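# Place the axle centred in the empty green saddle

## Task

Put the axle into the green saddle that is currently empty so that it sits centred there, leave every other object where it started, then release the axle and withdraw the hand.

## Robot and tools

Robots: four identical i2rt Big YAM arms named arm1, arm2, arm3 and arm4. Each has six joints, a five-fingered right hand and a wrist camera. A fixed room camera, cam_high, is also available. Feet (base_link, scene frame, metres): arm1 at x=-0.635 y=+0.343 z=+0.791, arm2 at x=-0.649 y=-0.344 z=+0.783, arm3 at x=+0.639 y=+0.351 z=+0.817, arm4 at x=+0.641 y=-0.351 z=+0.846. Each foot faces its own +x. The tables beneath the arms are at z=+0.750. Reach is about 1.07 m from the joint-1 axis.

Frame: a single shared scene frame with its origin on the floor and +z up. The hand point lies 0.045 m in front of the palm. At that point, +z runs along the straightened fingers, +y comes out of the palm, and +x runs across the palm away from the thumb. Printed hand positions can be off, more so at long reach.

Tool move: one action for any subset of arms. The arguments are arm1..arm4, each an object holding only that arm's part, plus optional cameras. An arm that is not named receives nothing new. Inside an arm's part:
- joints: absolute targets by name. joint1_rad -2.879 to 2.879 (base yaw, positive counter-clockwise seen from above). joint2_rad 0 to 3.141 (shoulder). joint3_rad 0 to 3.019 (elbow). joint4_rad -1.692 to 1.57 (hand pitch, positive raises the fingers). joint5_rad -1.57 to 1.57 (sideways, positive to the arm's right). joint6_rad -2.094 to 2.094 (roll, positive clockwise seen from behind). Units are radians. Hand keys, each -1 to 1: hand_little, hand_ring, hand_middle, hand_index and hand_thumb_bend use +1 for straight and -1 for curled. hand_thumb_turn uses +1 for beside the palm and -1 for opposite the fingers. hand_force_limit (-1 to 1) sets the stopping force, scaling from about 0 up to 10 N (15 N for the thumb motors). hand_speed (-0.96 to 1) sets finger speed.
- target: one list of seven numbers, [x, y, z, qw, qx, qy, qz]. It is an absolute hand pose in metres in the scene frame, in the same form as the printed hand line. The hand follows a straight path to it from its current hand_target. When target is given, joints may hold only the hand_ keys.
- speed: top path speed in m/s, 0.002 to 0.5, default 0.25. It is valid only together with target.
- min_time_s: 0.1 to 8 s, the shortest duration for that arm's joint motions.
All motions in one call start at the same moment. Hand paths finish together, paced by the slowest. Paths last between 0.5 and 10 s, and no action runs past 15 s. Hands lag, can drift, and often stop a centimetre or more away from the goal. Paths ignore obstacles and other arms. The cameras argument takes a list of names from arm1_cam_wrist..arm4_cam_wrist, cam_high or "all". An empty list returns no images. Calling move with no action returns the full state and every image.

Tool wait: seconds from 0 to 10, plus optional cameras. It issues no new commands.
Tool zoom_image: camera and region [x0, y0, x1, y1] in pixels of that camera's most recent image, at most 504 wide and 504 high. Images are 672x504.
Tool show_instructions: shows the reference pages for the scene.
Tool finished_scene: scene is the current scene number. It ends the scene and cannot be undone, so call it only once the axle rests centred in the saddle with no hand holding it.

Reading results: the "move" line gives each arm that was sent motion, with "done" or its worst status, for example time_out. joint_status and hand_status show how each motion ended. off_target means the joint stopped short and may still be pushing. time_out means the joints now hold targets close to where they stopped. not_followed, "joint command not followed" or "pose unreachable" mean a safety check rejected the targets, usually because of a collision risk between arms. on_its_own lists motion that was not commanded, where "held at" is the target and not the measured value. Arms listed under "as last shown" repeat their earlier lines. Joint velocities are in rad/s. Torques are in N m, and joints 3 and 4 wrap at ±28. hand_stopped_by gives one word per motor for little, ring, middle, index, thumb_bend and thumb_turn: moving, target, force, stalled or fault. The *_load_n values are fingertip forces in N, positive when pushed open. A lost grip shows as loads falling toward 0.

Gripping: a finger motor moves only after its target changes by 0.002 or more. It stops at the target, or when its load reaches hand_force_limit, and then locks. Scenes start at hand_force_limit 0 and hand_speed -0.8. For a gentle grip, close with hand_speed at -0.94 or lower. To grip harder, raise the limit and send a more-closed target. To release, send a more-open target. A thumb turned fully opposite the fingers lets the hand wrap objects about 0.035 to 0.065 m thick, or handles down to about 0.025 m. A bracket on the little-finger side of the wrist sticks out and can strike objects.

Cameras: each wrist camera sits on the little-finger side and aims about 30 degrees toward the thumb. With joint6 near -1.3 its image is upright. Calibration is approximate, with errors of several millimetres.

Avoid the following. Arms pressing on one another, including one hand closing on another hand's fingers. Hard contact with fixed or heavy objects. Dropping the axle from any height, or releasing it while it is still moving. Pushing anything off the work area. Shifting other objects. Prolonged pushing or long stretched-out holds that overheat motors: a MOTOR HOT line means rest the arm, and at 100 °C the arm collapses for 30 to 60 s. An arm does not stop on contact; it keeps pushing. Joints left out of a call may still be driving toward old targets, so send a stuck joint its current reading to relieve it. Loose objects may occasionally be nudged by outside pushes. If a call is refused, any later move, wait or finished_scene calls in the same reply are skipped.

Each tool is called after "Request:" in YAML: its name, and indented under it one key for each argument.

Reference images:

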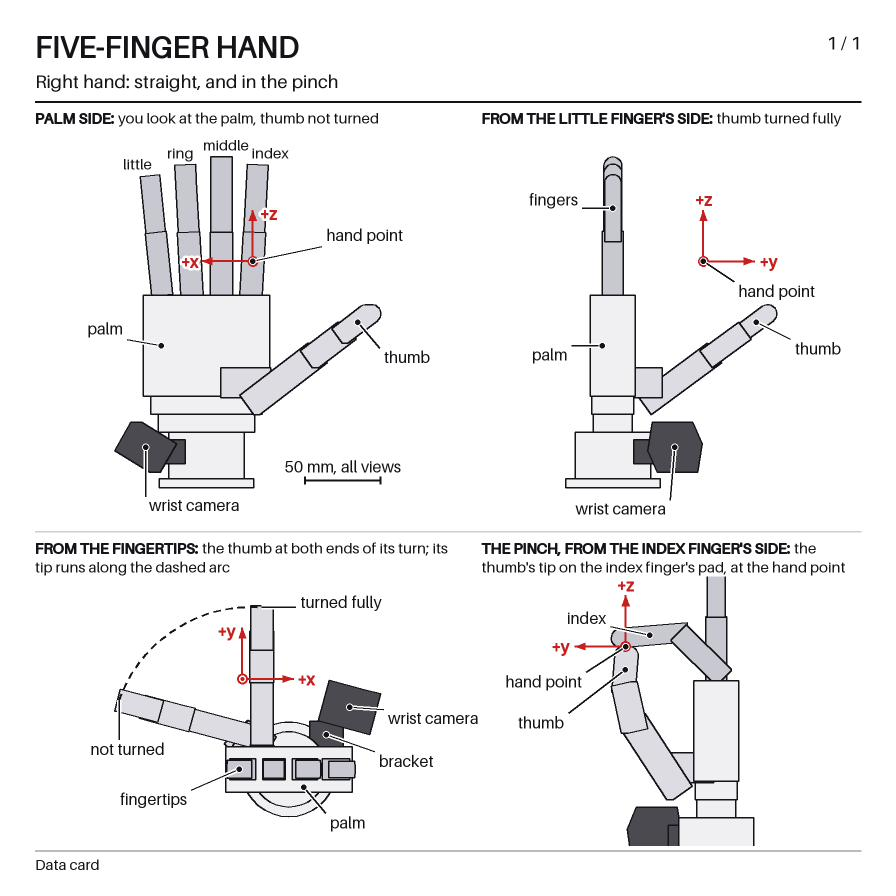

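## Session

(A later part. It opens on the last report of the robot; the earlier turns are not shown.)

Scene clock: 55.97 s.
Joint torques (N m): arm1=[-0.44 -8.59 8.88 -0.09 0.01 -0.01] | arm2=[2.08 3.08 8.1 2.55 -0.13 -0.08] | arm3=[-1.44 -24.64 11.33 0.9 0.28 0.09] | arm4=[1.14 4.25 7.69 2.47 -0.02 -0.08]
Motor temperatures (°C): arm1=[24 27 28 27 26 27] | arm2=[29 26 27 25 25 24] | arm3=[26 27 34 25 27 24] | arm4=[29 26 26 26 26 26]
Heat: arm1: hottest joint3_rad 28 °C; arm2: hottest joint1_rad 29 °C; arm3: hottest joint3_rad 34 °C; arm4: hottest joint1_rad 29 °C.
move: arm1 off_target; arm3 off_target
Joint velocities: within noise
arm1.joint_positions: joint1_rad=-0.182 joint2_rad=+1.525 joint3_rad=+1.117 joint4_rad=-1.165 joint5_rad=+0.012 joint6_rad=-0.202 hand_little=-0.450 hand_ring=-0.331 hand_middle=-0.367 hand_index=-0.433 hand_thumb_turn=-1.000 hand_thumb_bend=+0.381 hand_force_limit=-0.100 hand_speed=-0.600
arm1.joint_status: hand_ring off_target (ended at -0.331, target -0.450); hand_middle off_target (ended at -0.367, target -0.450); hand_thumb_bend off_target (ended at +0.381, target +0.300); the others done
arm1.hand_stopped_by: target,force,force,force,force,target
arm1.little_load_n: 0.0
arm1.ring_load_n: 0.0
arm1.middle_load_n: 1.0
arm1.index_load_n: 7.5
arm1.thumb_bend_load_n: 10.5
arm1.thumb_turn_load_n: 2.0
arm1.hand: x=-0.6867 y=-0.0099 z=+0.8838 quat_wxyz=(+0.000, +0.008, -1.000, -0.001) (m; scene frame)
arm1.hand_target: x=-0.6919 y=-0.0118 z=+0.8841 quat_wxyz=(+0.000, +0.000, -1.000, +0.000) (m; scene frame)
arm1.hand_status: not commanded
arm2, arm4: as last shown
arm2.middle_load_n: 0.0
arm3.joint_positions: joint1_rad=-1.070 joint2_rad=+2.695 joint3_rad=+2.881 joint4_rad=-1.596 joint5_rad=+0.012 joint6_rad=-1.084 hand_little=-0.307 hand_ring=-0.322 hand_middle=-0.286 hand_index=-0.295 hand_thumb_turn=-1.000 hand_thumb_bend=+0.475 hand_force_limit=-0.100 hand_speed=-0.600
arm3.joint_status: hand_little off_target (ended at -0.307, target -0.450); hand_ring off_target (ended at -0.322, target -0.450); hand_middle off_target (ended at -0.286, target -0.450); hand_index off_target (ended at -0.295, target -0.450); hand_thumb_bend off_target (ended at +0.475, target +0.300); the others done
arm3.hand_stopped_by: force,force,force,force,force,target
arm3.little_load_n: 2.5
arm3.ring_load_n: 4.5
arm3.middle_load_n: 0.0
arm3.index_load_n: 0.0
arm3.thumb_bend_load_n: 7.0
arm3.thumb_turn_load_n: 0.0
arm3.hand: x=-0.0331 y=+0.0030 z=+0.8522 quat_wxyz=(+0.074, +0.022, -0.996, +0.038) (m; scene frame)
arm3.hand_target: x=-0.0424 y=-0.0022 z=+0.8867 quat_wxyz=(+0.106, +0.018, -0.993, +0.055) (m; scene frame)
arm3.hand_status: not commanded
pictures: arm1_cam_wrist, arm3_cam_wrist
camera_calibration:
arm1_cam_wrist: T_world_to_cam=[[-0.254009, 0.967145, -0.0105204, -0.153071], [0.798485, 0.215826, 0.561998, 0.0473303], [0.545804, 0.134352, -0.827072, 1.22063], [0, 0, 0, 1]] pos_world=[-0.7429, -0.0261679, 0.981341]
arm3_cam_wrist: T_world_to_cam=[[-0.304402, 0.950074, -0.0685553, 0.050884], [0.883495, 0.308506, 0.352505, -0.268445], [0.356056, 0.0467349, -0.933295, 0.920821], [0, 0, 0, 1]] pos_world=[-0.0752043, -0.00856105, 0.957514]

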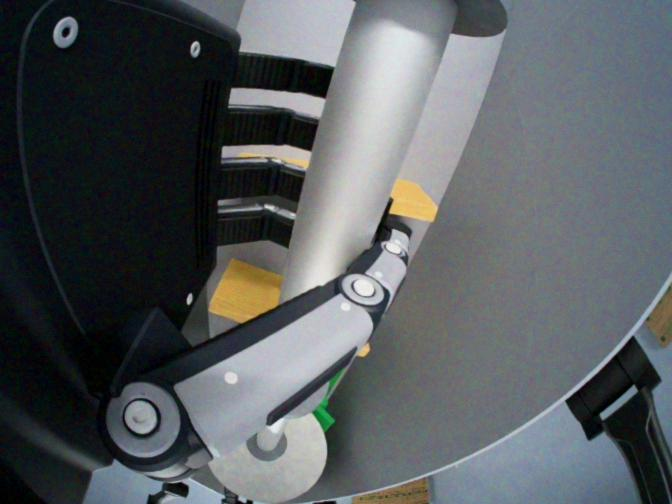

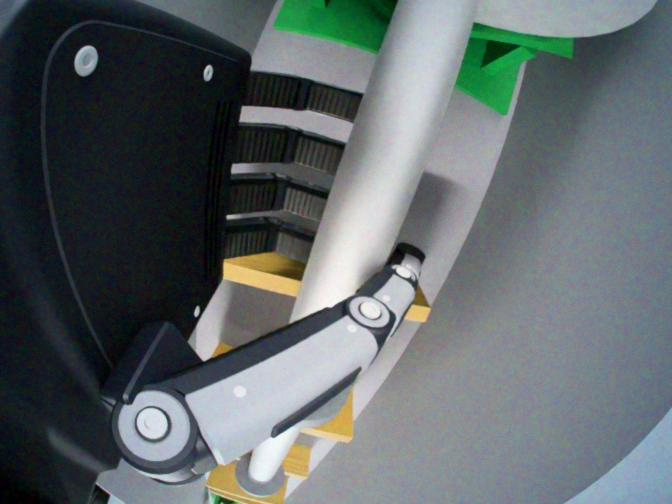

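Request:
move:
  arm1: {"target": [-0.692, -0.012, 0.94, 0, 0, 1, 0], "speed": 0.08}
  arm3: {"target": [-0.044, -0.003, 0.965, 0, 0, 1, 0], "speed": 0.11}
  cameras: ["arm1_cam_wrist", "arm3_cam_wrist", "cam_high"]

Request:
zoom_image:
  camera: "cam_high"
  region: [280, 180, 520, 300]

Scene clock: 59.03 s.
Joint torques (N m): arm1=[-0.03 -9.88 13.01 -0.76 0.21 0.01] | arm2=[2.02 3.08 8.13 2.56 -0.12 -0.11] | arm3=[-1.38 -30.27 11.36 0.59 0.6 0.05] | arm4=[1.14 4.25 7.69 2.47 -0.02 -0.08]
Motor temperatures (°C): arm1=[24 27 28 27 26 27] | arm2=[29 26 27 25 25 24] | arm3=[26 28 34 25 27 24] | arm4=[29 26 26 26 26 26]
Heat: arm1: hottest joint3_rad 28 °C; arm2: hottest joint1_rad 29 °C; arm3: hottest joint3_rad 34 °C; arm4: hottest joint1_rad 29 °C.
move: arm1 off_target; arm3 off_target
Joint velocities: within noise
arm1.joint_positions: joint1_rad=-0.182 joint2_rad=+1.500 joint3_rad=+1.168 joint4_rad=-1.300 joint5_rad=+0.008 joint6_rad=-0.199 hand_little=-0.450 hand_ring=-0.331 hand_middle=-0.367 hand_index=-0.434 hand_thumb_turn=-1.000 hand_thumb_bend=+0.381 hand_force_limit=-0.100 hand_speed=-0.600
arm1.joint_status: not commanded
arm1.hand_stopped_by: target,force,force,force,force,target
arm1.little_load_n: 0.0
arm1.ring_load_n: 0.0
arm1.middle_load_n: 1.5
arm1.index_load_n: 3.0
arm1.thumb_bend_load_n: 9.0
arm1.thumb_turn_load_n: 1.5
arm1.hand: x=-0.6834 y=+0.0044 z=+0.9165 quat_wxyz=(-0.007, +0.006, -1.000, -0.029) (m; scene frame)
arm1.hand_target: x=-0.6918 y=-0.0108 z=+0.9399 quat_wxyz=(+0.000, +0.000, -1.000, +0.000) (m; scene frame)
arm1.hand_status: off_target (0.030 m and 3.5 deg from the pose sent, 0.056 m and 0.9 deg at the start)
arm2, arm4: as last shown
arm2.ring_load_n: -0.5
arm3.joint_positions: joint1_rad=-1.073 joint2_rad=+2.684 joint3_rad=+2.881 joint4_rad=-1.626 joint5_rad=+0.005 joint6_rad=-1.086 hand_little=-0.307 hand_ring=-0.322 hand_middle=-0.286 hand_index=-0.295 hand_thumb_turn=-1.000 hand_thumb_bend=+0.474 hand_force_limit=-0.100 hand_speed=-0.600
arm3.joint_status: not commanded
arm3.hand_stopped_by: force,force,force,force,force,target
arm3.little_load_n: 5.0
arm3.ring_load_n: 3.0
arm3.middle_load_n: 0.0
arm3.index_load_n: 0.0
arm3.thumb_bend_load_n: 0.0
arm3.thumb_turn_load_n: 0.0
arm3.hand: x=-0.0274 y=+0.0079 z=+0.8601 quat_wxyz=(+0.064, +0.022, -0.997, +0.036) (m; scene frame)
arm3.hand_target: x=-0.0363 y=+0.0016 z=+0.9552 quat_wxyz=(+0.130, +0.021, -0.989, +0.069) (m; scene frame)
arm3.hand_status: off_target (0.107 m and 8.8 deg from the pose sent, 0.113 m and 10.0 deg at the start; pose on its path clipped on 28 of 56 steps; a joint's target at an end of its range on 55 of 56 steps)
pictures: arm1_cam_wrist, arm3_cam_wrist, cam_high
camera_calibration:
arm1_cam_wrist: T_world_to_cam=[[-0.25067, 0.96721, 0.0408492, -0.210565], [0.790683, 0.180208, 0.585102, -0.00309674], [0.558556, 0.178966, -0.80993, 1.23686], [0, 0, 0, 1]] pos_world=[-0.741189, -0.0171373, 1.01218]
arm3_cam_wrist: T_world_to_cam=[[-0.303035, 0.950342, -0.0708459, 0.0505355], [0.876005, 0.307057, 0.37193, -0.294619], [0.375214, 0.0506462, -0.925553, 0.91986], [0, 0, 0, 1]] pos_world=[-0.071743, -0.00414853, 0.964537]

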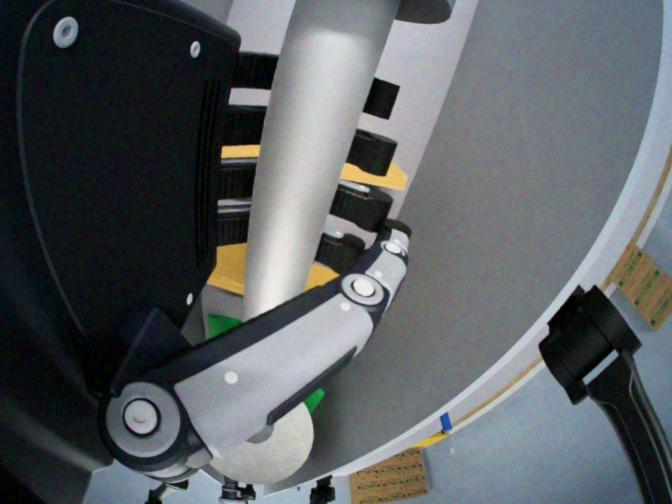

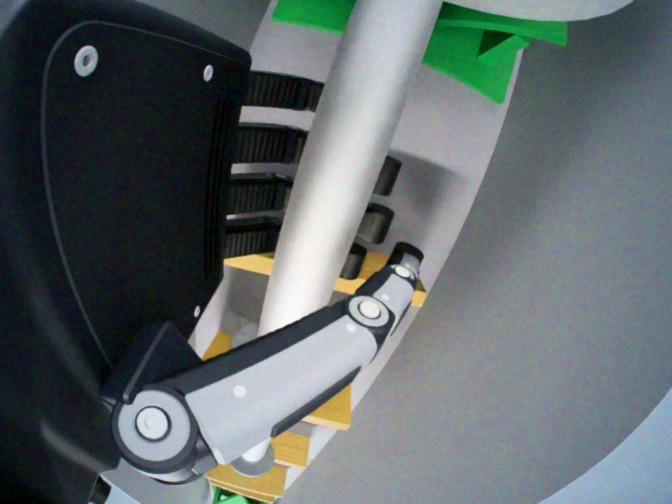

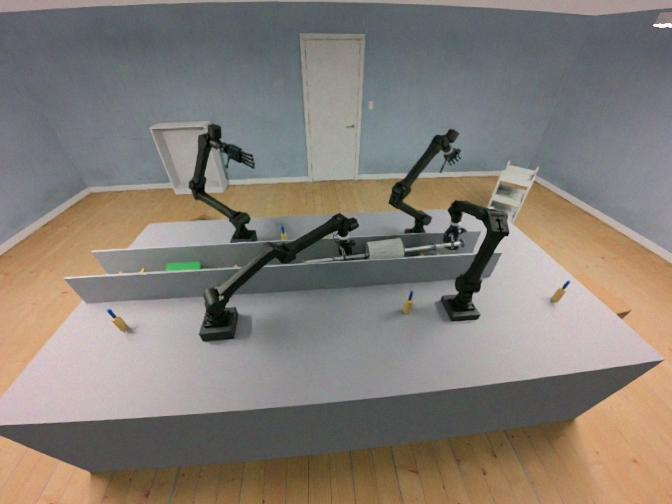

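Scaled by 2.100.

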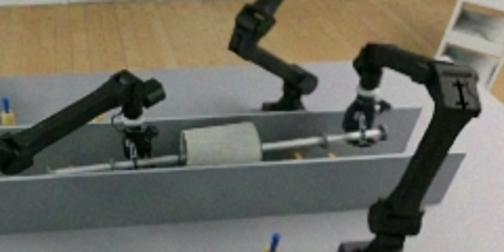

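Request:
move:
  arm3: {"joints": {"joint2_rad": 2.48}, "min_time_s": 1.5}
  cameras: ["arm3_cam_wrist", "cam_high"]

Request:
zoom_image:
  camera: "cam_high"
  region: [280, 180, 520, 300]

Scene clock: 64.07 s.
Joint torques (N m): arm1=[-0.32 -10.11 12.79 -0.64 0.09 -0.01] | arm2=[2.14 3.19 8.1 2.55 -0.12 -0.09] | arm3=[-1.03 -31.09 11.36 1.28 0.72 -0.05] | arm4=[1.14 4.25 7.69 2.47 -0.02 -0.08]
Motor temperatures (°C): arm1=[24 28 29 27 26 27] | arm2=[29 26 27 25 25 24] | arm3=[26 30 35 25 27 24] | arm4=[29 26 27 26 26 26]
Heat: arm1: hottest joint3_rad 29 °C; arm2: hottest joint1_rad 29 °C; arm3: hottest joint3_rad 35 °C; arm4: hottest joint1_rad 29 °C.
move: arm3 done
Joint velocities: within noise
arm1: as last shown
arm1.joint_positions: joint1_rad=-0.183 joint2_rad=+1.500 joint3_rad=+1.171 joint4_rad=-1.301 joint5_rad=+0.011 joint6_rad=-0.199 hand_little=-0.450 hand_ring=-0.331 hand_middle=-0.367 hand_index=-0.434 hand_thumb_turn=-1.000 hand_thumb_bend=+0.381 hand_force_limit=-0.100 hand_speed=-0.600
arm1.little_load_n: 2.5
arm1.index_load_n: 0.0
arm1.hand: x=-0.6843 y=+0.0037 z=+0.9173 quat_wxyz=(-0.006, +0.006, -1.000, -0.028) (m; scene frame)
arm2.joint_positions: joint1_rad=+1.992 joint2_rad=+0.614 joint3_rad=+1.401 joint4_rad=-1.408 joint5_rad=-0.185 joint6_rad=-1.123 hand_little=+1.000 hand_ring=+1.000 hand_middle=+1.000 hand_index=+1.000 hand_thumb_turn=+1.000 hand_thumb_bend=+1.000 hand_force_limit=+0.000 hand_speed=-0.800
arm2.joint_status: not commanded
arm2.hand_stopped_by: target,target,target,target,target,target
arm2.little_load_n: 0.0
arm2.ring_load_n: 0.0
arm2.middle_load_n: 0.0
arm2.index_load_n: 0.0
arm2.thumb_bend_load_n: 0.0
arm2.thumb_turn_load_n: 0.0
arm2.hand: x=-0.8457 y=-0.4220 z=+1.2552 quat_wxyz=(-0.380, -0.022, +0.887, -0.263) (m; scene frame)
arm2.hand_target: x=-0.8447 y=-0.4237 z=+1.2653 quat_wxyz=(-0.389, -0.027, +0.881, -0.269) (m; scene frame)
arm2.hand_status: not commanded
arm3.joint_positions: joint1_rad=-1.073 joint2_rad=+2.594 joint3_rad=+2.881 joint4_rad=-1.639 joint5_rad=+0.002 joint6_rad=-1.081 hand_little=-0.306 hand_ring=-0.323 hand_middle=-0.286 hand_index=-0.295 hand_thumb_turn=-1.000 hand_thumb_bend=+0.474 hand_force_limit=-0.100 hand_speed=-0.600
arm3.joint_status: all done
arm3.hand_stopped_by: force,force,force,force,force,target
arm3.little_load_n: 8.0
arm3.ring_load_n: 0.5
arm3.middle_load_n: 0.0
arm3.index_load_n: 0.0
arm3.thumb_bend_load_n: 0.0
arm3.thumb_turn_load_n: 0.0
arm3.hand: x=-0.0284 y=+0.0069 z=+0.9256 quat_wxyz=(+0.097, +0.019, -0.993, +0.056) (m; scene frame)
arm3.hand_target: x=-0.0329 y=+0.0042 z=+1.0279 quat_wxyz=(+0.173, +0.020, -0.980, +0.092) (m; scene frame)
arm3.hand_status: not commanded
arm4.joint_positions: joint1_rad=+1.088 joint2_rad=+0.356 joint3_rad=+1.335 joint4_rad=-1.257 joint5_rad=-0.011 joint6_rad=-1.392 hand_little=+1.000 hand_ring=+1.000 hand_middle=+1.000 hand_index=+1.000 hand_thumb_turn=-1.000 hand_thumb_bend=+1.000 hand_force_limit=+0.000 hand_speed=+0.200
arm4.joint_status: not commanded
arm4.hand_stopped_by: target,target,target,target,target,target
arm4.little_load_n: 0.0
arm4.ring_load_n: 0.0
arm4.middle_load_n: 0.0
arm4.index_load_n: 0.0
arm4.thumb_bend_load_n: 0.0
arm4.thumb_turn_load_n: 0.0
arm4.hand: x=+0.5354 y=-0.2365 z=+1.3775 quat_wxyz=(-0.595, +0.268, +0.751, +0.104) (m; scene frame)
arm4.hand_target: x=+0.5393 y=-0.2410 z=+1.3881 quat_wxyz=(-0.607, +0.261, +0.744, +0.102) (m; scene frame)
arm4.hand_status: not commanded
pictures: arm3_cam_wrist, cam_high
camera_calibration:
arm3_cam_wrist: T_world_to_cam=[[-0.303364, 0.948525, -0.0909407, 0.0744403], [0.899682, 0.316563, 0.300599, -0.251186], [0.313914, 0.00937317, -0.949405, 1.00159], [0, 0, 0, 1]] pos_world=[-0.0658421, -0.000480379, 1.03319]

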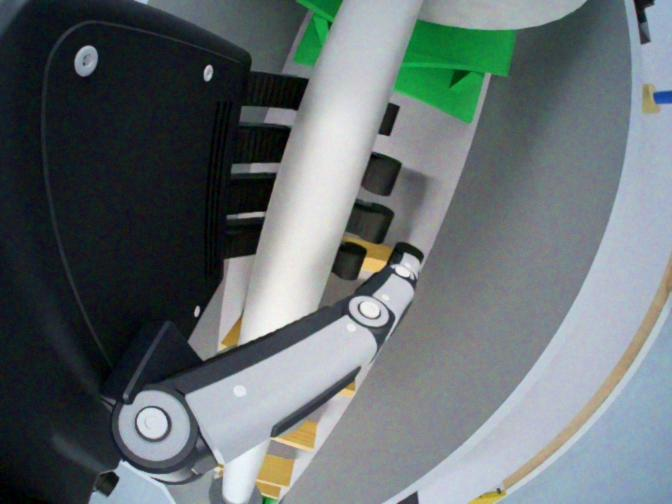

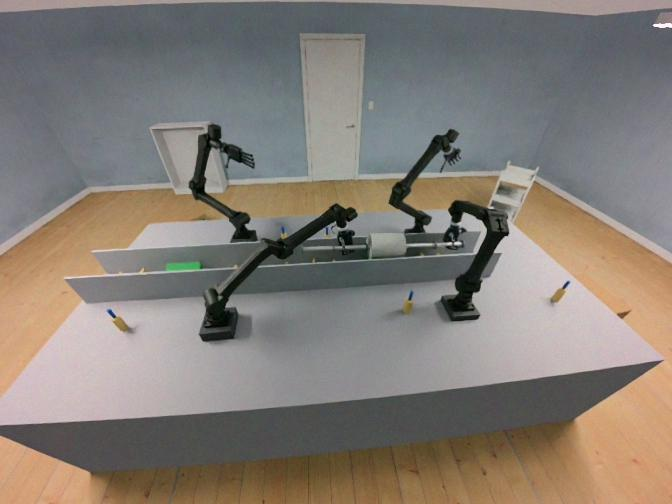

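Scaled by 2.100.

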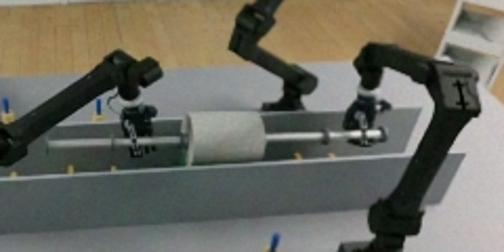

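Request:
move:
  arm1: {"target": [-0.492, -0.016, 0.985, 0, 0, 1, 0], "speed": 0.15}
  arm3: {"target": [0.165, 0.0, 1.03, 0, 0, 1, 0], "speed": 0.15}
  cameras: ["arm3_cam_wrist", "arm1_cam_wrist", "cam_high"]

Request:
zoom_image:
  camera: "cam_high"
  region: [260, 180, 500, 300]

Scene clock: 68.13 s.
Joint torques (N m): arm1=[1.85 -8.7 13.67 -0.62 0.26 0.09] | arm2=[2.14 3.02 8.14 2.43 -0.12 -0.1] | arm3=[-1.32 -24.7 9.36 -0.59 0.32 0.14] | arm4=[1.14 4.25 7.68 2.47 -0.02 -0.08]
Motor temperatures (°C): arm1=[24 28 29 27 26 27] | arm2=[29 26 27 25 25 24] | arm3=[26 30 35 25 27 24] | arm4=[29 26 27 26 26 26]
Heat: arm1: hottest joint3_rad 29 °C; arm2: hottest joint1_rad 29 °C; arm3: hottest joint3_rad 35 °C; arm4: hottest joint1_rad 29 °C.
move: arm1 off_target; arm3 off_target
Joint velocities: within noise
arm1.joint_positions: joint1_rad=+0.266 joint2_rad=+1.487 joint3_rad=+1.289 joint4_rad=-1.420 joint5_rad=+0.002 joint6_rad=+0.259 hand_little=-0.450 hand_ring=-0.331 hand_middle=-0.367 hand_index=-0.434 hand_thumb_turn=-1.000 hand_thumb_bend=+0.381 hand_force_limit=-0.100 hand_speed=-0.600
arm1.joint_status: not commanded
arm1.hand_stopped_by: target,force,force,force,force,target
arm1.little_load_n: 3.0
arm1.ring_load_n: 0.0
arm1.middle_load_n: 1.5
arm1.index_load_n: 0.0
arm1.thumb_bend_load_n: 8.5
arm1.thumb_turn_load_n: 1.5
arm1.hand: x=-0.4981 y=-0.0013 z=+0.9667 quat_wxyz=(+0.002, +0.002, -1.000, -0.020) (m; scene frame)
arm1.hand_target: x=-0.4922 y=-0.0151 z=+0.9849 quat_wxyz=(+0.000, +0.000, -1.000, +0.000) (m; scene frame)
arm1.hand_status: off_target (0.024 m and 2.4 deg from the pose sent, 0.205 m and 3.4 deg at the start)
arm2, arm4: as last shown
arm3.joint_positions: joint1_rad=-0.918 joint2_rad=+2.186 joint3_rad=+2.221 joint4_rad=-1.688 joint5_rad=+0.002 joint6_rad=-0.897 hand_little=-0.307 hand_ring=-0.323 hand_middle=-0.286 hand_index=-0.294 hand_thumb_turn=-1.000 hand_thumb_bend=+0.474 hand_force_limit=-0.100 hand_speed=-0.600
arm3.joint_status: not commanded
arm3.hand_stopped_by: force,force,force,force,force,target
arm3.little_load_n: 0.0
arm3.ring_load_n: 0.5
arm3.middle_load_n: 0.0
arm3.index_load_n: 8.0
arm3.thumb_bend_load_n: 0.0
arm3.thumb_turn_load_n: 0.0
arm3.hand: x=+0.1613 y=-0.0011 z=+0.9729 quat_wxyz=(-0.030, +0.006, -0.999, -0.023) (m; scene frame)
arm3.hand_target: x=+0.1661 y=+0.0012 z=+1.0274 quat_wxyz=(+0.003, +0.000, -1.000, +0.002) (m; scene frame)
arm3.hand_status: off_target (0.057 m and 4.4 deg from the pose sent, 0.220 m and 13.1 deg at the start; pose on its path clipped on 28 of 71 steps; a joint's target at an end of its range on 32 of 71 steps)
arm4.thumb_turn_load_n: 0.5
pictures: arm1_cam_wrist, arm3_cam_wrist, cam_high
camera_calibration:
arm1_cam_wrist: T_world_to_cam=[[-0.24163, 0.969947, 0.0286021, -0.144309], [0.80306, 0.183336, 0.566994, -0.154316], [0.54471, 0.159972, -0.823225, 1.1809], [0, 0, 0, 1]] pos_world=[-0.554192, -0.0206465, 1.06377]
arm3_cam_wrist: T_world_to_cam=[[-0.263748, 0.964553, -0.00861148, 0.0573493], [0.797221, 0.223001, 0.560989, -0.670497], [0.543024, 0.141094, -0.827778, 0.831791], [0, 0, 0, 1]] pos_world=[0.0979778, -0.023156, 1.06517]

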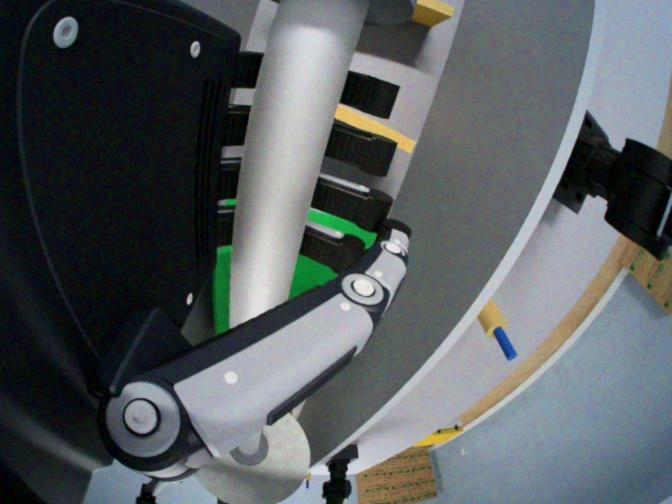

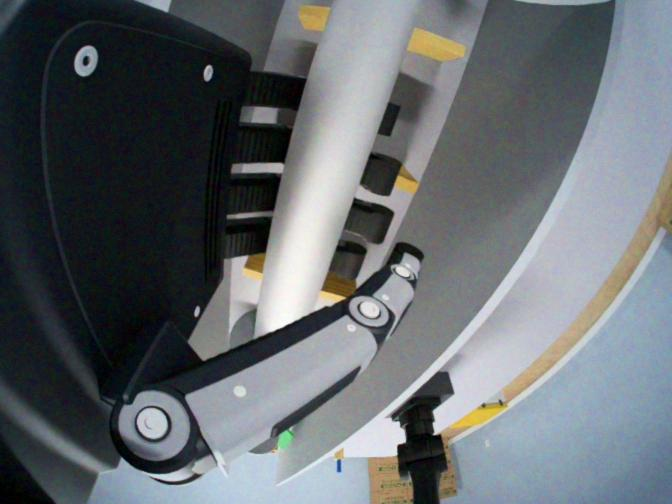

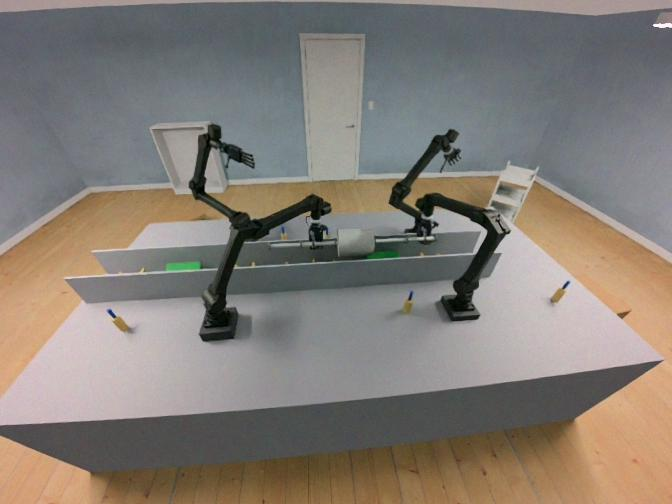

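Scaled by 2.100.

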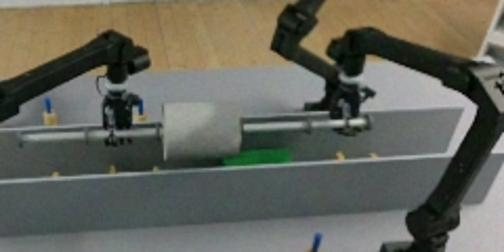

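Request:
move:
  arm1: {"target": [-0.255, -0.018, 0.99, 0, 0, 1, 0], "speed": 0.2}
  arm3: {"target": [0.40, 0.0, 1.02, 0, 0, 1, 0], "speed": 0.2}

Request:
move:
  arm1: {"target": [-0.02, -0.018, 1.0, 0, 0, 1, 0], "speed": 0.2}
  arm3: {"target": [0.635, 0.0, 1.01, 0, 0, 1, 0], "speed": 0.2}
  cameras: ["cam_high", "arm1_cam_wrist"]

Request:
zoom_image:
  camera: "cam_high"
  region: [140, 180, 380, 300]

Scene clock: 71.63 s.
Joint torques (N m): arm1=[0.67 -12.69 13.5 -0.77 0.27 0.08] | arm2=[2.2 2.84 8.18 2.54 -0.12 -0.1] | arm3=[-0.91 -17.44 9.33 -0.06 0.39 0.28] | arm4=[1.14 4.31 7.69 2.47 -0.02 -0.08]
Motor temperatures (°C): arm1=[24 28 29 27 26 27] | arm2=[29 26 27 25 25 24] | arm3=[26 30 35 25 27 24] | arm4=[29 26 27 26 26 26]
Heat: arm1: hottest joint3_rad 29 °C; arm2: hottest joint1_rad 29 °C; arm3: hottest joint3_rad 35 °C; arm4: hottest joint1_rad 29 °C.
move: arm1 off_target; arm3 off_target
Joint velocities: within noise
arm1.joint_positions: joint1_rad=+0.704 joint2_rad=+1.785 joint3_rad=+1.672 joint4_rad=-1.499 joint5_rad=-0.001 joint6_rad=+0.687 hand_little=-0.450 hand_ring=-0.331 hand_middle=-0.367 hand_index=-0.434 hand_thumb_turn=-1.000 hand_thumb_bend=+0.381 hand_force_limit=-0.100 hand_speed=-0.600
arm1.joint_status: not commanded
arm1.hand_stopped_by: target,force,force,force,force,target
arm1.little_load_n: 2.0
arm1.ring_load_n: 0.0
arm1.middle_load_n: 2.0
arm1.index_load_n: 0.0
arm1.thumb_bend_load_n: 9.0
arm1.thumb_turn_load_n: 1.5
arm1.hand: x=-0.2609 y=-0.0065 z=+0.9726 quat_wxyz=(+0.008, +0.006, -1.000, -0.014) (m; scene frame)
arm1.hand_target: x=-0.2555 y=-0.0174 z=+0.9901 quat_wxyz=(-0.001, +0.000, -1.000, +0.000) (m; scene frame)
arm1.hand_status: off_target (0.022 m and 2.0 deg from the pose sent, 0.245 m and 2.3 deg at the start)
arm2, arm4: as last shown
arm2.ring_load_n: -0.5
arm3.joint_positions: joint1_rad=-0.618 joint2_rad=+1.700 joint3_rad=+1.514 joint4_rad=-1.473 joint5_rad=-0.003 joint6_rad=-0.604 hand_little=-0.307 hand_ring=-0.322 hand_middle=-0.286 hand_index=-0.295 hand_thumb_turn=-1.000 hand_thumb_bend=+0.474 hand_force_limit=-0.100 hand_speed=-0.600
arm3.joint_status: not commanded
arm3.hand_stopped_by: force,force,force,force,force,target
arm3.little_load_n: 0.0
arm3.ring_load_n: 6.0
arm3.middle_load_n: 0.0
arm3.index_load_n: 1.0
arm3.thumb_bend_load_n: 0.0
arm3.thumb_turn_load_n: 0.0
arm3.hand: x=+0.3985 y=+0.0051 z=+0.9859 quat_wxyz=(-0.025, +0.009, -0.999, -0.032) (m; scene frame)
arm3.hand_target: x=+0.4005 y=+0.0011 z=+1.0190 quat_wxyz=(-0.001, +0.000, -1.000, +0.000) (m; scene frame)
arm3.hand_status: off_target (0.035 m and 4.7 deg from the pose sent, 0.243 m and 4.4 deg at the start)
pictures: none

Scene clock: 73.80 s.
Joint torques (N m): arm1=[0.32 -19.14 14.09 -0.28 -0.05 0.11] | arm2=[2.2 3.08 8.08 2.52 -0.11 -0.1] | arm3=[-1.14 -13.45 9.4 0.05 0.38 0.23] | arm4=[1.14 4.25 7.68 2.47 -0.02 -0.08]
Motor temperatures (°C): arm1=[24 28 30 27 26 27] | arm2=[29 26 28 25 25 24] | arm3=[26 30 35 25 27 24] | arm4=[29 26 27 26 26 26]
Heat: arm1: hottest joint3_rad 30 °C; arm2: hottest joint1_rad 29 °C; arm3: hottest joint3_rad 35 °C; arm4: hottest joint1_rad 29 °C.
move: arm1 off_target; arm3 off_target
Joint velocities: within noise
arm1.joint_positions: joint1_rad=+0.954 joint2_rad=+2.281 joint3_rad=+2.465 joint4_rad=-1.696 joint5_rad=-0.009 joint6_rad=+0.949 hand_little=-0.450 hand_ring=-0.331 hand_middle=-0.367 hand_index=-0.434 hand_thumb_turn=-1.000 hand_thumb_bend=+0.381 hand_force_limit=-0.100 hand_speed=-0.600
arm1.joint_status: not commanded
arm1.hand_stopped_by: target,force,force,force,force,target
arm1.little_load_n: 1.0
arm1.ring_load_n: 0.0
arm1.middle_load_n: 1.5
arm1.index_load_n: 1.0
arm1.thumb_bend_load_n: 9.0
arm1.thumb_turn_load_n: 1.5
arm1.hand: x=-0.0265 y=-0.0088 z=+0.9737 quat_wxyz=(-0.031, +0.000, -0.999, +0.015) (m; scene frame)
arm1.hand_target: x=-0.0217 y=-0.0170 z=+0.9996 quat_wxyz=(-0.053, -0.009, -0.998, +0.030) (m; scene frame)
arm1.hand_status: off_target (0.029 m and 4.0 deg from the pose sent, 0.243 m and 2.0 deg at the start; a joint's target at an end of its range on 37 of 65 steps)
arm2, arm4: as last shown
arm2.ring_load_n: 0.0
arm2.middle_load_n: -0.5
arm3.joint_positions: joint1_rad=-0.127 joint2_rad=+1.487 joint3_rad=+1.257 joint4_rad=-1.422 joint5_rad=-0.008 joint6_rad=-0.106 hand_little=-0.307 hand_ring=-0.322 hand_middle=-0.286 hand_index=-0.295 hand_thumb_turn=-1.000 hand_thumb_bend=+0.474 hand_force_limit=-0.100 hand_speed=-0.600
arm3.joint_status: not commanded
arm3.hand_stopped_by: force,force,force,force,force,target
arm3.little_load_n: 3.0
arm3.ring_load_n: 4.0
arm3.middle_load_n: 0.0
arm3.index_load_n: 0.5
arm3.thumb_bend_load_n: 0.0
arm3.thumb_turn_load_n: 0.0
arm3.hand: x=+0.6325 y=+0.0064 z=+0.9847 quat_wxyz=(-0.007, +0.005, -0.999, -0.035) (m; scene frame)
arm3.hand_target: x=+0.6350 y=+0.0009 z=+1.0094 quat_wxyz=(-0.001, +0.000, -1.000, +0.000) (m; scene frame)
arm3.hand_status: off_target (0.026 m and 4.2 deg from the pose sent, 0.238 m and 4.7 deg at the start)
arm4.index_load_n: -0.5
arm4.thumb_turn_load_n: 0.0
pictures: arm1_cam_wrist, cam_high
camera_calibration:
arm1_cam_wrist: T_world_to_cam=[[-0.236888, 0.969888, -0.0565715, 0.0596726], [0.764819, 0.222076, 0.60476, -0.573066], [0.599113, 0.0999937, -0.794396, 0.903802], [0, 0, 0, 1]] pos_world=[-0.0890525, -0.0209862, 1.06792]

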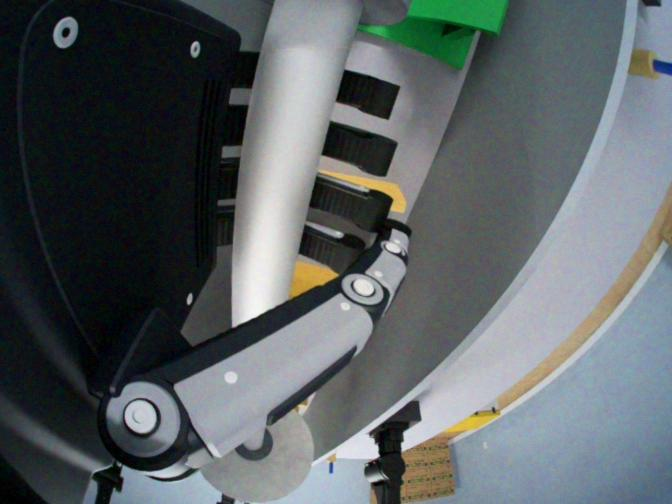

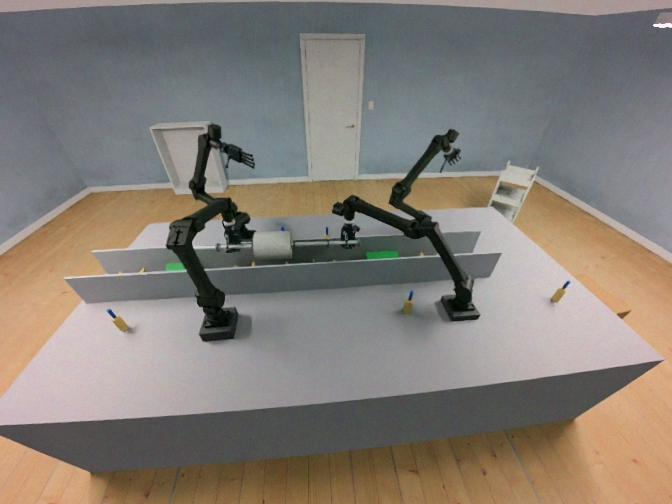

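Scaled by 2.100.

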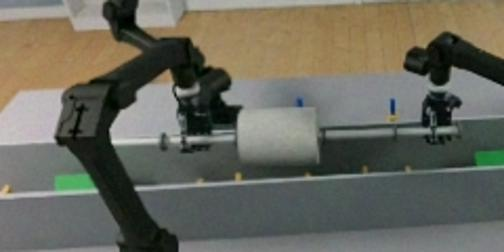

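Request:
move:
  arm4: {"target": [0.133, -0.035, 1.07, 0, 1, 0, 0], "speed": 0.3, "joints": {"hand_little": 0.7, "hand_ring": 0.7, "hand_middle": 0.7, "hand_index": 0.7}}
  cameras: ["arm4_cam_wrist"]

Request:
zoom_image:
  camera: "arm4_cam_wrist"
  region: [200, 0, 500, 340]

Scene clock: 86.63 s.
Joint torques (N m): arm1=[0.15 -18.78 14.04 -0.31 -0.07 0.09] | arm2=[1.96 3.02 8.08 2.55 -0.11 -0.1] | arm3=[-1.38 -13.63 9.42 -0.02 0.36 0.2] | arm4=[-0.85 -17.55 12.22 0.02 -0.18 0.11]
Motor temperatures (°C): arm1=[24 30 31 27 26 27] | arm2=[29 26 28 25 25 24] | arm3=[26 29 34 25 27 24] | arm4=[29 26 28 26 26 26]
Heat: arm1: hottest joint3_rad 31 °C; arm2: hottest joint1_rad 29 °C; arm3: hottest joint3_rad 34 °C; arm4: hottest joint1_rad 29 °C.
move: arm4 off_target
Joint velocities: within noise
arm1, arm2, arm3: as last shown
arm1.joint_positions: joint1_rad=+0.954 joint2_rad=+2.283 joint3_rad=+2.465 joint4_rad=-1.696 joint5_rad=-0.008 joint6_rad=+0.949 hand_little=-0.450 hand_ring=-0.331 hand_middle=-0.367 hand_index=-0.434 hand_thumb_turn=-1.000 hand_thumb_bend=+0.381 hand_force_limit=-0.100 hand_speed=-0.600
arm1.little_load_n: 1.5
arm1.middle_load_n: 2.0
arm1.index_load_n: 0.5
arm1.hand: x=-0.0265 y=-0.0088 z=+0.9729 quat_wxyz=(-0.031, +0.000, -0.999, +0.015) (m; scene frame)
arm1.hand_target: x=-0.0216 y=-0.0170 z=+0.9995 quat_wxyz=(-0.053, -0.009, -0.998, +0.030) (m; scene frame)
arm2.middle_load_n: 0.0
arm3.joint_positions: joint1_rad=-0.127 joint2_rad=+1.487 joint3_rad=+1.257 joint4_rad=-1.420 joint5_rad=-0.007 joint6_rad=-0.104 hand_little=-0.307 hand_ring=-0.322 hand_middle=-0.286 hand_index=-0.295 hand_thumb_turn=-1.000 hand_thumb_bend=+0.474 hand_force_limit=-0.100 hand_speed=-0.600
arm3.index_load_n: 0.0
arm3.hand: x=+0.6324 y=+0.0061 z=+0.9846 quat_wxyz=(-0.006, +0.004, -0.999, -0.035) (m; scene frame)
arm3.hand_target: x=+0.6350 y=+0.0008 z=+1.0095 quat_wxyz=(-0.001, +0.000, -1.000, +0.000) (m; scene frame)
arm4.joint_positions: joint1_rad=+0.945 joint2_rad=+1.943 joint3_rad=+1.995 joint4_rad=-1.651 joint5_rad=-0.008 joint6_rad=+0.885 hand_little=+0.700 hand_ring=+0.700 hand_middle=+0.700 hand_index=+0.700 hand_thumb_turn=-1.000 hand_thumb_bend=+1.000 hand_force_limit=+0.000 hand_speed=+0.200
arm4.joint_status: all done
arm4.hand_stopped_by: target,target,target,target,target,target
arm4.little_load_n: 0.0
arm4.ring_load_n: 0.0
arm4.middle_load_n: 0.5
arm4.index_load_n: 0.0
arm4.thumb_bend_load_n: 0.0
arm4.thumb_turn_load_n: 0.0
arm4.hand: x=+0.1415 y=-0.0461 z=+1.0607 quat_wxyz=(+0.006, +1.000, +0.009, +0.009) (m; scene frame)
arm4.hand_target: x=+0.1337 y=-0.0353 z=+1.0698 quat_wxyz=(+0.000, +1.000, +0.000, +0.000) (m; scene frame)
arm4.hand_status: off_target (0.017 m and 1.7 deg from the pose sent, 0.545 m and 148.9 deg at the start)
pictures: arm4_cam_wrist
camera_calibration:
arm4_cam_wrist: T_world_to_cam=[[0.31049, -0.950538, 0.00861085, -0.0998525], [-0.83422, -0.26813, 0.481853, -0.402295], [-0.455711, -0.156794, -0.87621, 1.10192], [0, 0, 0, 1]] pos_world=[0.197558, -0.0300064, 1.16022]

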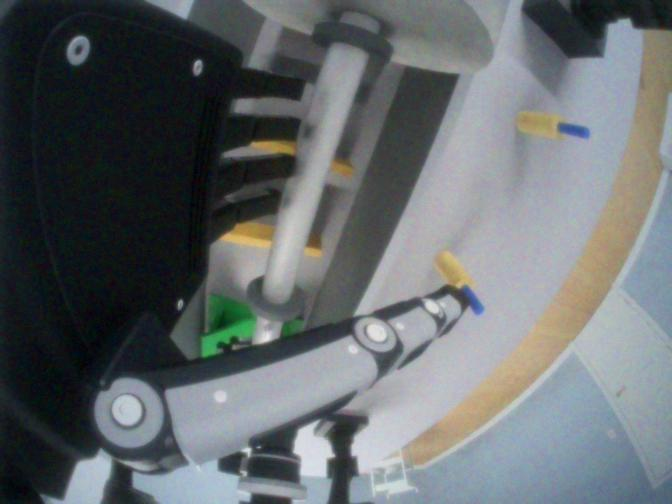

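Scaled by 1.482 from the camera's 672x504 image, which has a finer 960x720 frame.

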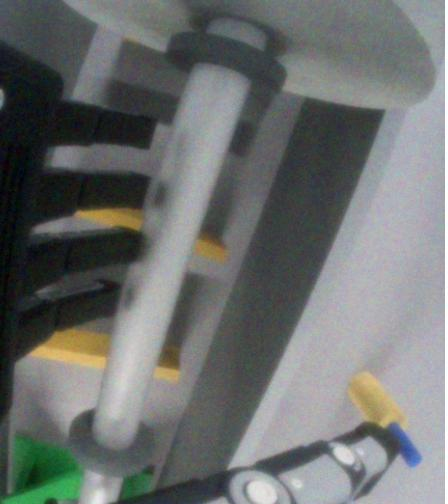

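Request:
move:
  arm4: {"target": [0.124, -0.023, 0.99, 0, 1, 0, 0], "speed": 0.12}
  cameras: ["arm4_cam_wrist"]

Request:
zoom_image:
  camera: "arm4_cam_wrist"
  region: [200, 0, 500, 340]

Scene clock: 90.13 s.
Joint torques (N m): arm1=[0.21 -19.08 14.11 -0.34 -0.05 0.11] | arm2=[2.32 3.31 8.13 2.51 -0.12 -0.1] | arm3=[-0.91 -13.1 9.52 0.08 0.37 0.2] | arm4=[-1.26 -18.9 7.36 0.99 -0.17 0.05]
Motor temperatures (°C): arm1=[24 30 31 27 26 27] | arm2=[29 26 28 25 25 24] | arm3=[26 29 33 25 27 24] | arm4=[29 27 28 26 26 26]
Heat: arm1: hottest joint3_rad 31 °C; arm2: hottest joint1_rad 29 °C; arm3: hottest joint3_rad 33 °C; arm4: hottest joint1_rad 29 °C.
move: arm4 off_target
Joint velocities: within noise
arm1, arm2, arm3: as last shown
arm1.little_load_n: 2.0
arm1.ring_load_n: 0.5
arm1.thumb_bend_load_n: 8.5
arm4.joint_positions: joint1_rad=+0.945 joint2_rad=+1.999 joint3_rad=+1.922 joint4_rad=-1.493 joint5_rad=-0.009 joint6_rad=+0.885 hand_little=+0.700 hand_ring=+0.700 hand_middle=+0.700 hand_index=+0.700 hand_thumb_turn=-1.000 hand_thumb_bend=+1.000 hand_force_limit=+0.000 hand_speed=+0.200
arm4.joint_status: not commanded
arm4.hand_stopped_by: target,target,target,target,target,target
arm4.little_load_n: 0.0
arm4.ring_load_n: 0.0
arm4.middle_load_n: 0.0
arm4.index_load_n: 0.0
arm4.thumb_bend_load_n: 0.0
arm4.thumb_turn_load_n: 0.0
arm4.hand: x=+0.1219 y=-0.0299 z=+0.9993 quat_wxyz=(-0.003, +1.000, +0.009, -0.002) (m; scene frame)
arm4.hand_target: x=+0.1241 y=-0.0231 z=+0.9901 quat_wxyz=(+0.000, +1.000, +0.000, +0.000) (m; scene frame)
arm4.hand_status: off_target (0.012 m and 1.1 deg from the pose sent, 0.076 m and 1.7 deg at the start)
pictures: arm4_cam_wrist
camera_calibration:
arm4_cam_wrist: T_world_to_cam=[[0.31037, -0.950498, -0.0149589, -0.0543273], [-0.823118, -0.276581, 0.495963, -0.40039], [-0.475549, -0.141619, -0.868215, 1.03656], [0, 0, 0, 1]] pos_world=[0.180227, -0.0155824, 1.09772]

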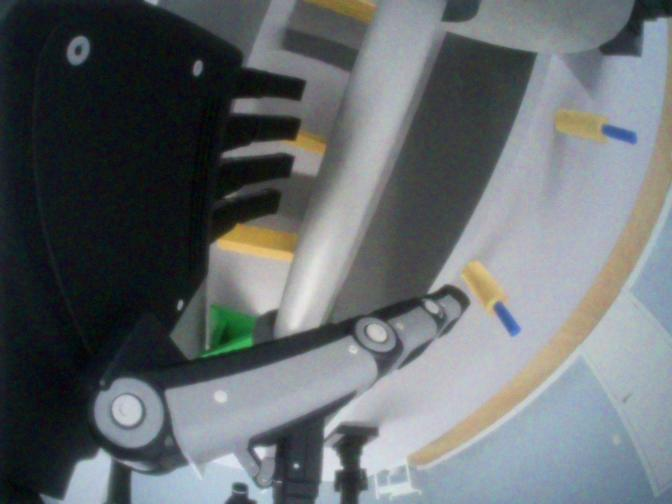

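Scaled by 1.482 from the camera's 672x504 image, which has a finer 960x720 frame.

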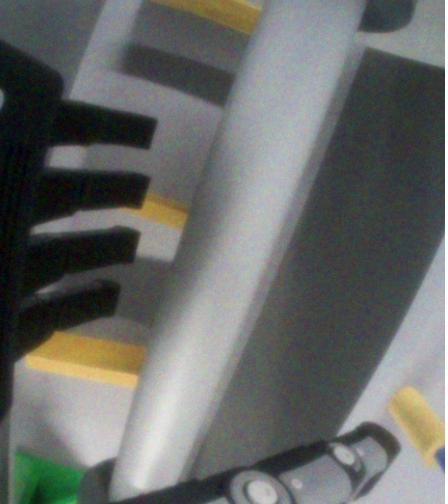

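Request:
move:
  arm4: {"joints": {"hand_little": -0.35, "hand_ring": -0.35, "hand_middle": -0.35, "hand_index": -0.35, "hand_speed": -0.6, "hand_force_limit": -0.2}}

Request:
move:
  arm4: {"joints": {"hand_little": -0.45, "hand_ring": -0.45, "hand_middle": -0.45, "hand_index": -0.45, "hand_thumb_bend": 0.3, "hand_speed": -0.5, "hand_force_limit": -0.1}}
  cameras: ["arm4_cam_wrist"]

Scene clock: 92.90 s.
Joint torques (N m): arm1=[0.15 -19.31 12.6 -0.2 -0.09 0.1] | arm2=[2.02 3.19 8.16 2.56 -0.14 -0.09] | arm3=[-1.03 -12.69 9.35 0.08 0.37 0.15] | arm4=[-1.26 -21.48 8.16 0.62 -0.33 0.05]
Motor temperatures (°C): arm1=[24 30 31 27 26 27] | arm2=[29 26 28 25 25 24] | arm3=[26 29 33 25 27 24] | arm4=[29 27 28 26 26 26]
Heat: arm1: hottest joint3_rad 31 °C; arm2: hottest joint1_rad 29 °C; arm3: hottest joint3_rad 33 °C; arm4: hottest joint1_rad 29 °C.
move: arm4 off_target
Joint velocities: within noise
arm1, arm2, arm3: as last shown
arm1.joint_positions: joint1_rad=+0.954 joint2_rad=+2.283 joint3_rad=+2.481 joint4_rad=-1.699 joint5_rad=-0.008 joint6_rad=+0.951 hand_little=-0.450 hand_ring=-0.331 hand_middle=-0.367 hand_index=-0.434 hand_thumb_turn=-1.000 hand_thumb_bend=+0.381 hand_force_limit=-0.100 hand_speed=-0.600
arm1.little_load_n: 0.0
arm1.ring_load_n: 0.0
arm1.index_load_n: 1.5
arm1.thumb_bend_load_n: 9.0
arm1.hand: x=-0.0245 y=-0.0105 z=+0.9792 quat_wxyz=(-0.036, -0.001, -0.999, +0.020) (m; scene frame)
arm1.hand_target: x=-0.0217 y=-0.0170 z=+0.9994 quat_wxyz=(-0.053, -0.009, -0.998, +0.030) (m; scene frame)
arm2.thumb_turn_load_n: -0.5
arm3.joint_positions: joint1_rad=-0.126 joint2_rad=+1.480 joint3_rad=+1.257 joint4_rad=-1.420 joint5_rad=-0.007 joint6_rad=-0.100 hand_little=-0.307 hand_ring=-0.322 hand_middle=-0.286 hand_index=-0.295 hand_thumb_turn=-1.000 hand_thumb_bend=+0.474 hand_force_limit=-0.100 hand_speed=-0.600
arm3.little_load_n: 1.5
arm3.ring_load_n: 4.5
arm3.hand: x=+0.6328 y=+0.0062 z=+0.9867 quat_wxyz=(-0.006, +0.003, -0.999, -0.032) (m; scene frame)
arm3.hand_target: x=+0.6350 y=+0.0008 z=+1.0096 quat_wxyz=(-0.001, +0.000, -1.000, +0.000) (m; scene frame)
arm4.joint_positions: joint1_rad=+0.945 joint2_rad=+2.026 joint3_rad=+1.911 joint4_rad=-1.485 joint5_rad=-0.005 joint6_rad=+0.885 hand_little=-0.350 hand_ring=-0.349 hand_middle=-0.350 hand_index=+0.042 hand_thumb_turn=-1.000 hand_thumb_bend=+1.000 hand_force_limit=-0.200 hand_speed=-0.600
arm4.joint_status: hand_index off_target (ended at +0.042, target -0.350); the others done
arm4.hand_stopped_by: target,target,target,force,target,target
arm4.little_load_n: 0.0
arm4.ring_load_n: 3.0
arm4.middle_load_n: 0.5
arm4.index_load_n: 0.0
arm4.thumb_bend_load_n: 0.0
arm4.thumb_turn_load_n: 0.0
arm4.hand: x=+0.1232 y=-0.0295 z=+0.9788 quat_wxyz=(+0.005, +1.000, +0.009, +0.011) (m; scene frame)
arm4.hand_target: x=+0.1241 y=-0.0233 z=+0.9901 quat_wxyz=(+0.000, +1.000, +0.000, +0.000) (m; scene frame)
arm4.hand_status: not commanded
pictures: none

Scene clock: 94.20 s.
Joint torques (N m): arm1=[0.15 -18.55 12.41 -0.09 -0.09 0.07] | arm2=[2.43 3.14 8.13 2.55 -0.12 -0.1] | arm3=[-0.67 -12.69 9.46 0.13 0.31 0.13] | arm4=[-1.2 -21.19 8.29 0.57 -0.22 0.05]
Motor temperatures (°C): arm1=[24 30 31 27 26 27] | arm2=[29 26 28 25 25 24] | arm3=[26 29 33 25 27 24] | arm4=[29 27 28 26 26 26]
Heat: arm1: hottest joint3_rad 31 °C; arm2: hottest joint1_rad 29 °C; arm3: hottest joint3_rad 33 °C; arm4: hottest joint1_rad 29 °C.
move: arm4 off_target
Joint velocities: within noise
arm1, arm2, arm3: as last shown
arm1.joint_positions: joint1_rad=+0.954 joint2_rad=+2.281 joint3_rad=+2.483 joint4_rad=-1.699 joint5_rad=-0.007 joint6_rad=+0.952 hand_little=-0.450 hand_ring=-0.331 hand_middle=-0.367 hand_index=-0.434 hand_thumb_turn=-1.000 hand_thumb_bend=+0.381 hand_force_limit=-0.100 hand_speed=-0.600
arm1.middle_load_n: 1.5
arm1.index_load_n: 2.0
arm1.thumb_bend_load_n: 8.5
arm1.hand: x=-0.0243 y=-0.0107 z=+0.9809 quat_wxyz=(-0.037, -0.001, -0.999, +0.021) (m; scene frame)
arm1.hand_target: x=-0.0216 y=-0.0171 z=+0.9996 quat_wxyz=(-0.053, -0.009, -0.998, +0.030) (m; scene frame)
arm2.thumb_turn_load_n: 0.0
arm3.joint_positions: joint1_rad=-0.126 joint2_rad=+1.479 joint3_rad=+1.257 joint4_rad=-1.420 joint5_rad=-0.006 joint6_rad=-0.100 hand_little=-0.307 hand_ring=-0.322 hand_middle=-0.286 hand_index=-0.295 hand_thumb_turn=-1.000 hand_thumb_bend=+0.474 hand_force_limit=-0.100 hand_speed=-0.600
arm3.ring_load_n: 6.0
arm3.hand: x=+0.6327 y=+0.0062 z=+0.9870 quat_wxyz=(-0.005, +0.003, -0.999, -0.031) (m; scene frame)
arm4.joint_positions: joint1_rad=+0.945 joint2_rad=+2.025 joint3_rad=+1.909 joint4_rad=-1.484 joint5_rad=-0.007 joint6_rad=+0.885 hand_little=-0.450 hand_ring=-0.433 hand_middle=-0.447 hand_index=-0.450 hand_thumb_turn=-1.000 hand_thumb_bend=+0.416 hand_force_limit=-0.100 hand_speed=-0.500
arm4.joint_status: hand_thumb_bend off_target (ended at +0.416, target +0.300); the others done
arm4.hand_stopped_by: target,force,force,target,force,target
arm4.little_load_n: 3.5
arm4.ring_load_n: 0.0
arm4.middle_load_n: 1.5
arm4.index_load_n: 0.0
arm4.thumb_bend_load_n: 11.0
arm4.thumb_turn_load_n: 1.0
arm4.hand: x=+0.1232 y=-0.0301 z=+0.9789 quat_wxyz=(+0.006, +1.000, +0.009, +0.010) (m; scene frame)
arm4.hand_target: x=+0.1242 y=-0.0232 z=+0.9900 quat_wxyz=(+0.000, +1.000, +0.000, +0.000) (m; scene frame)
arm4.hand_status: not commanded
pictures: arm4_cam_wrist
camera_calibration:
arm4_cam_wrist: T_world_to_cam=[[0.309775, -0.950763, 0.00948693, -0.079048], [-0.835204, -0.267328, 0.480594, -0.372439], [-0.454394, -0.156799, -0.876892, 1.02496], [0, 0, 0, 1]] pos_world=[0.17916, -0.0140066, 1.07852]

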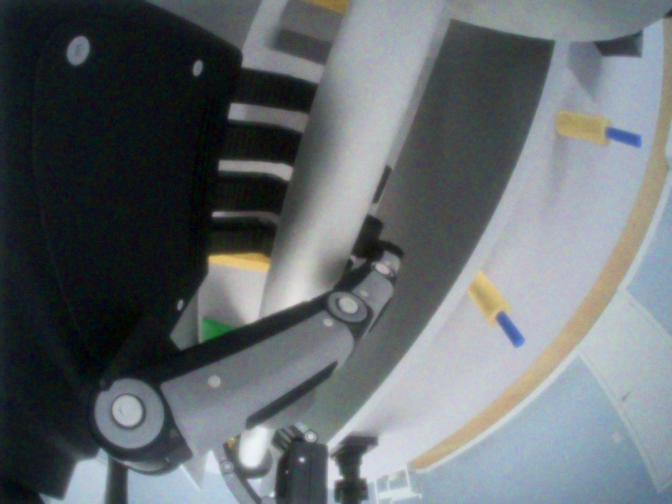

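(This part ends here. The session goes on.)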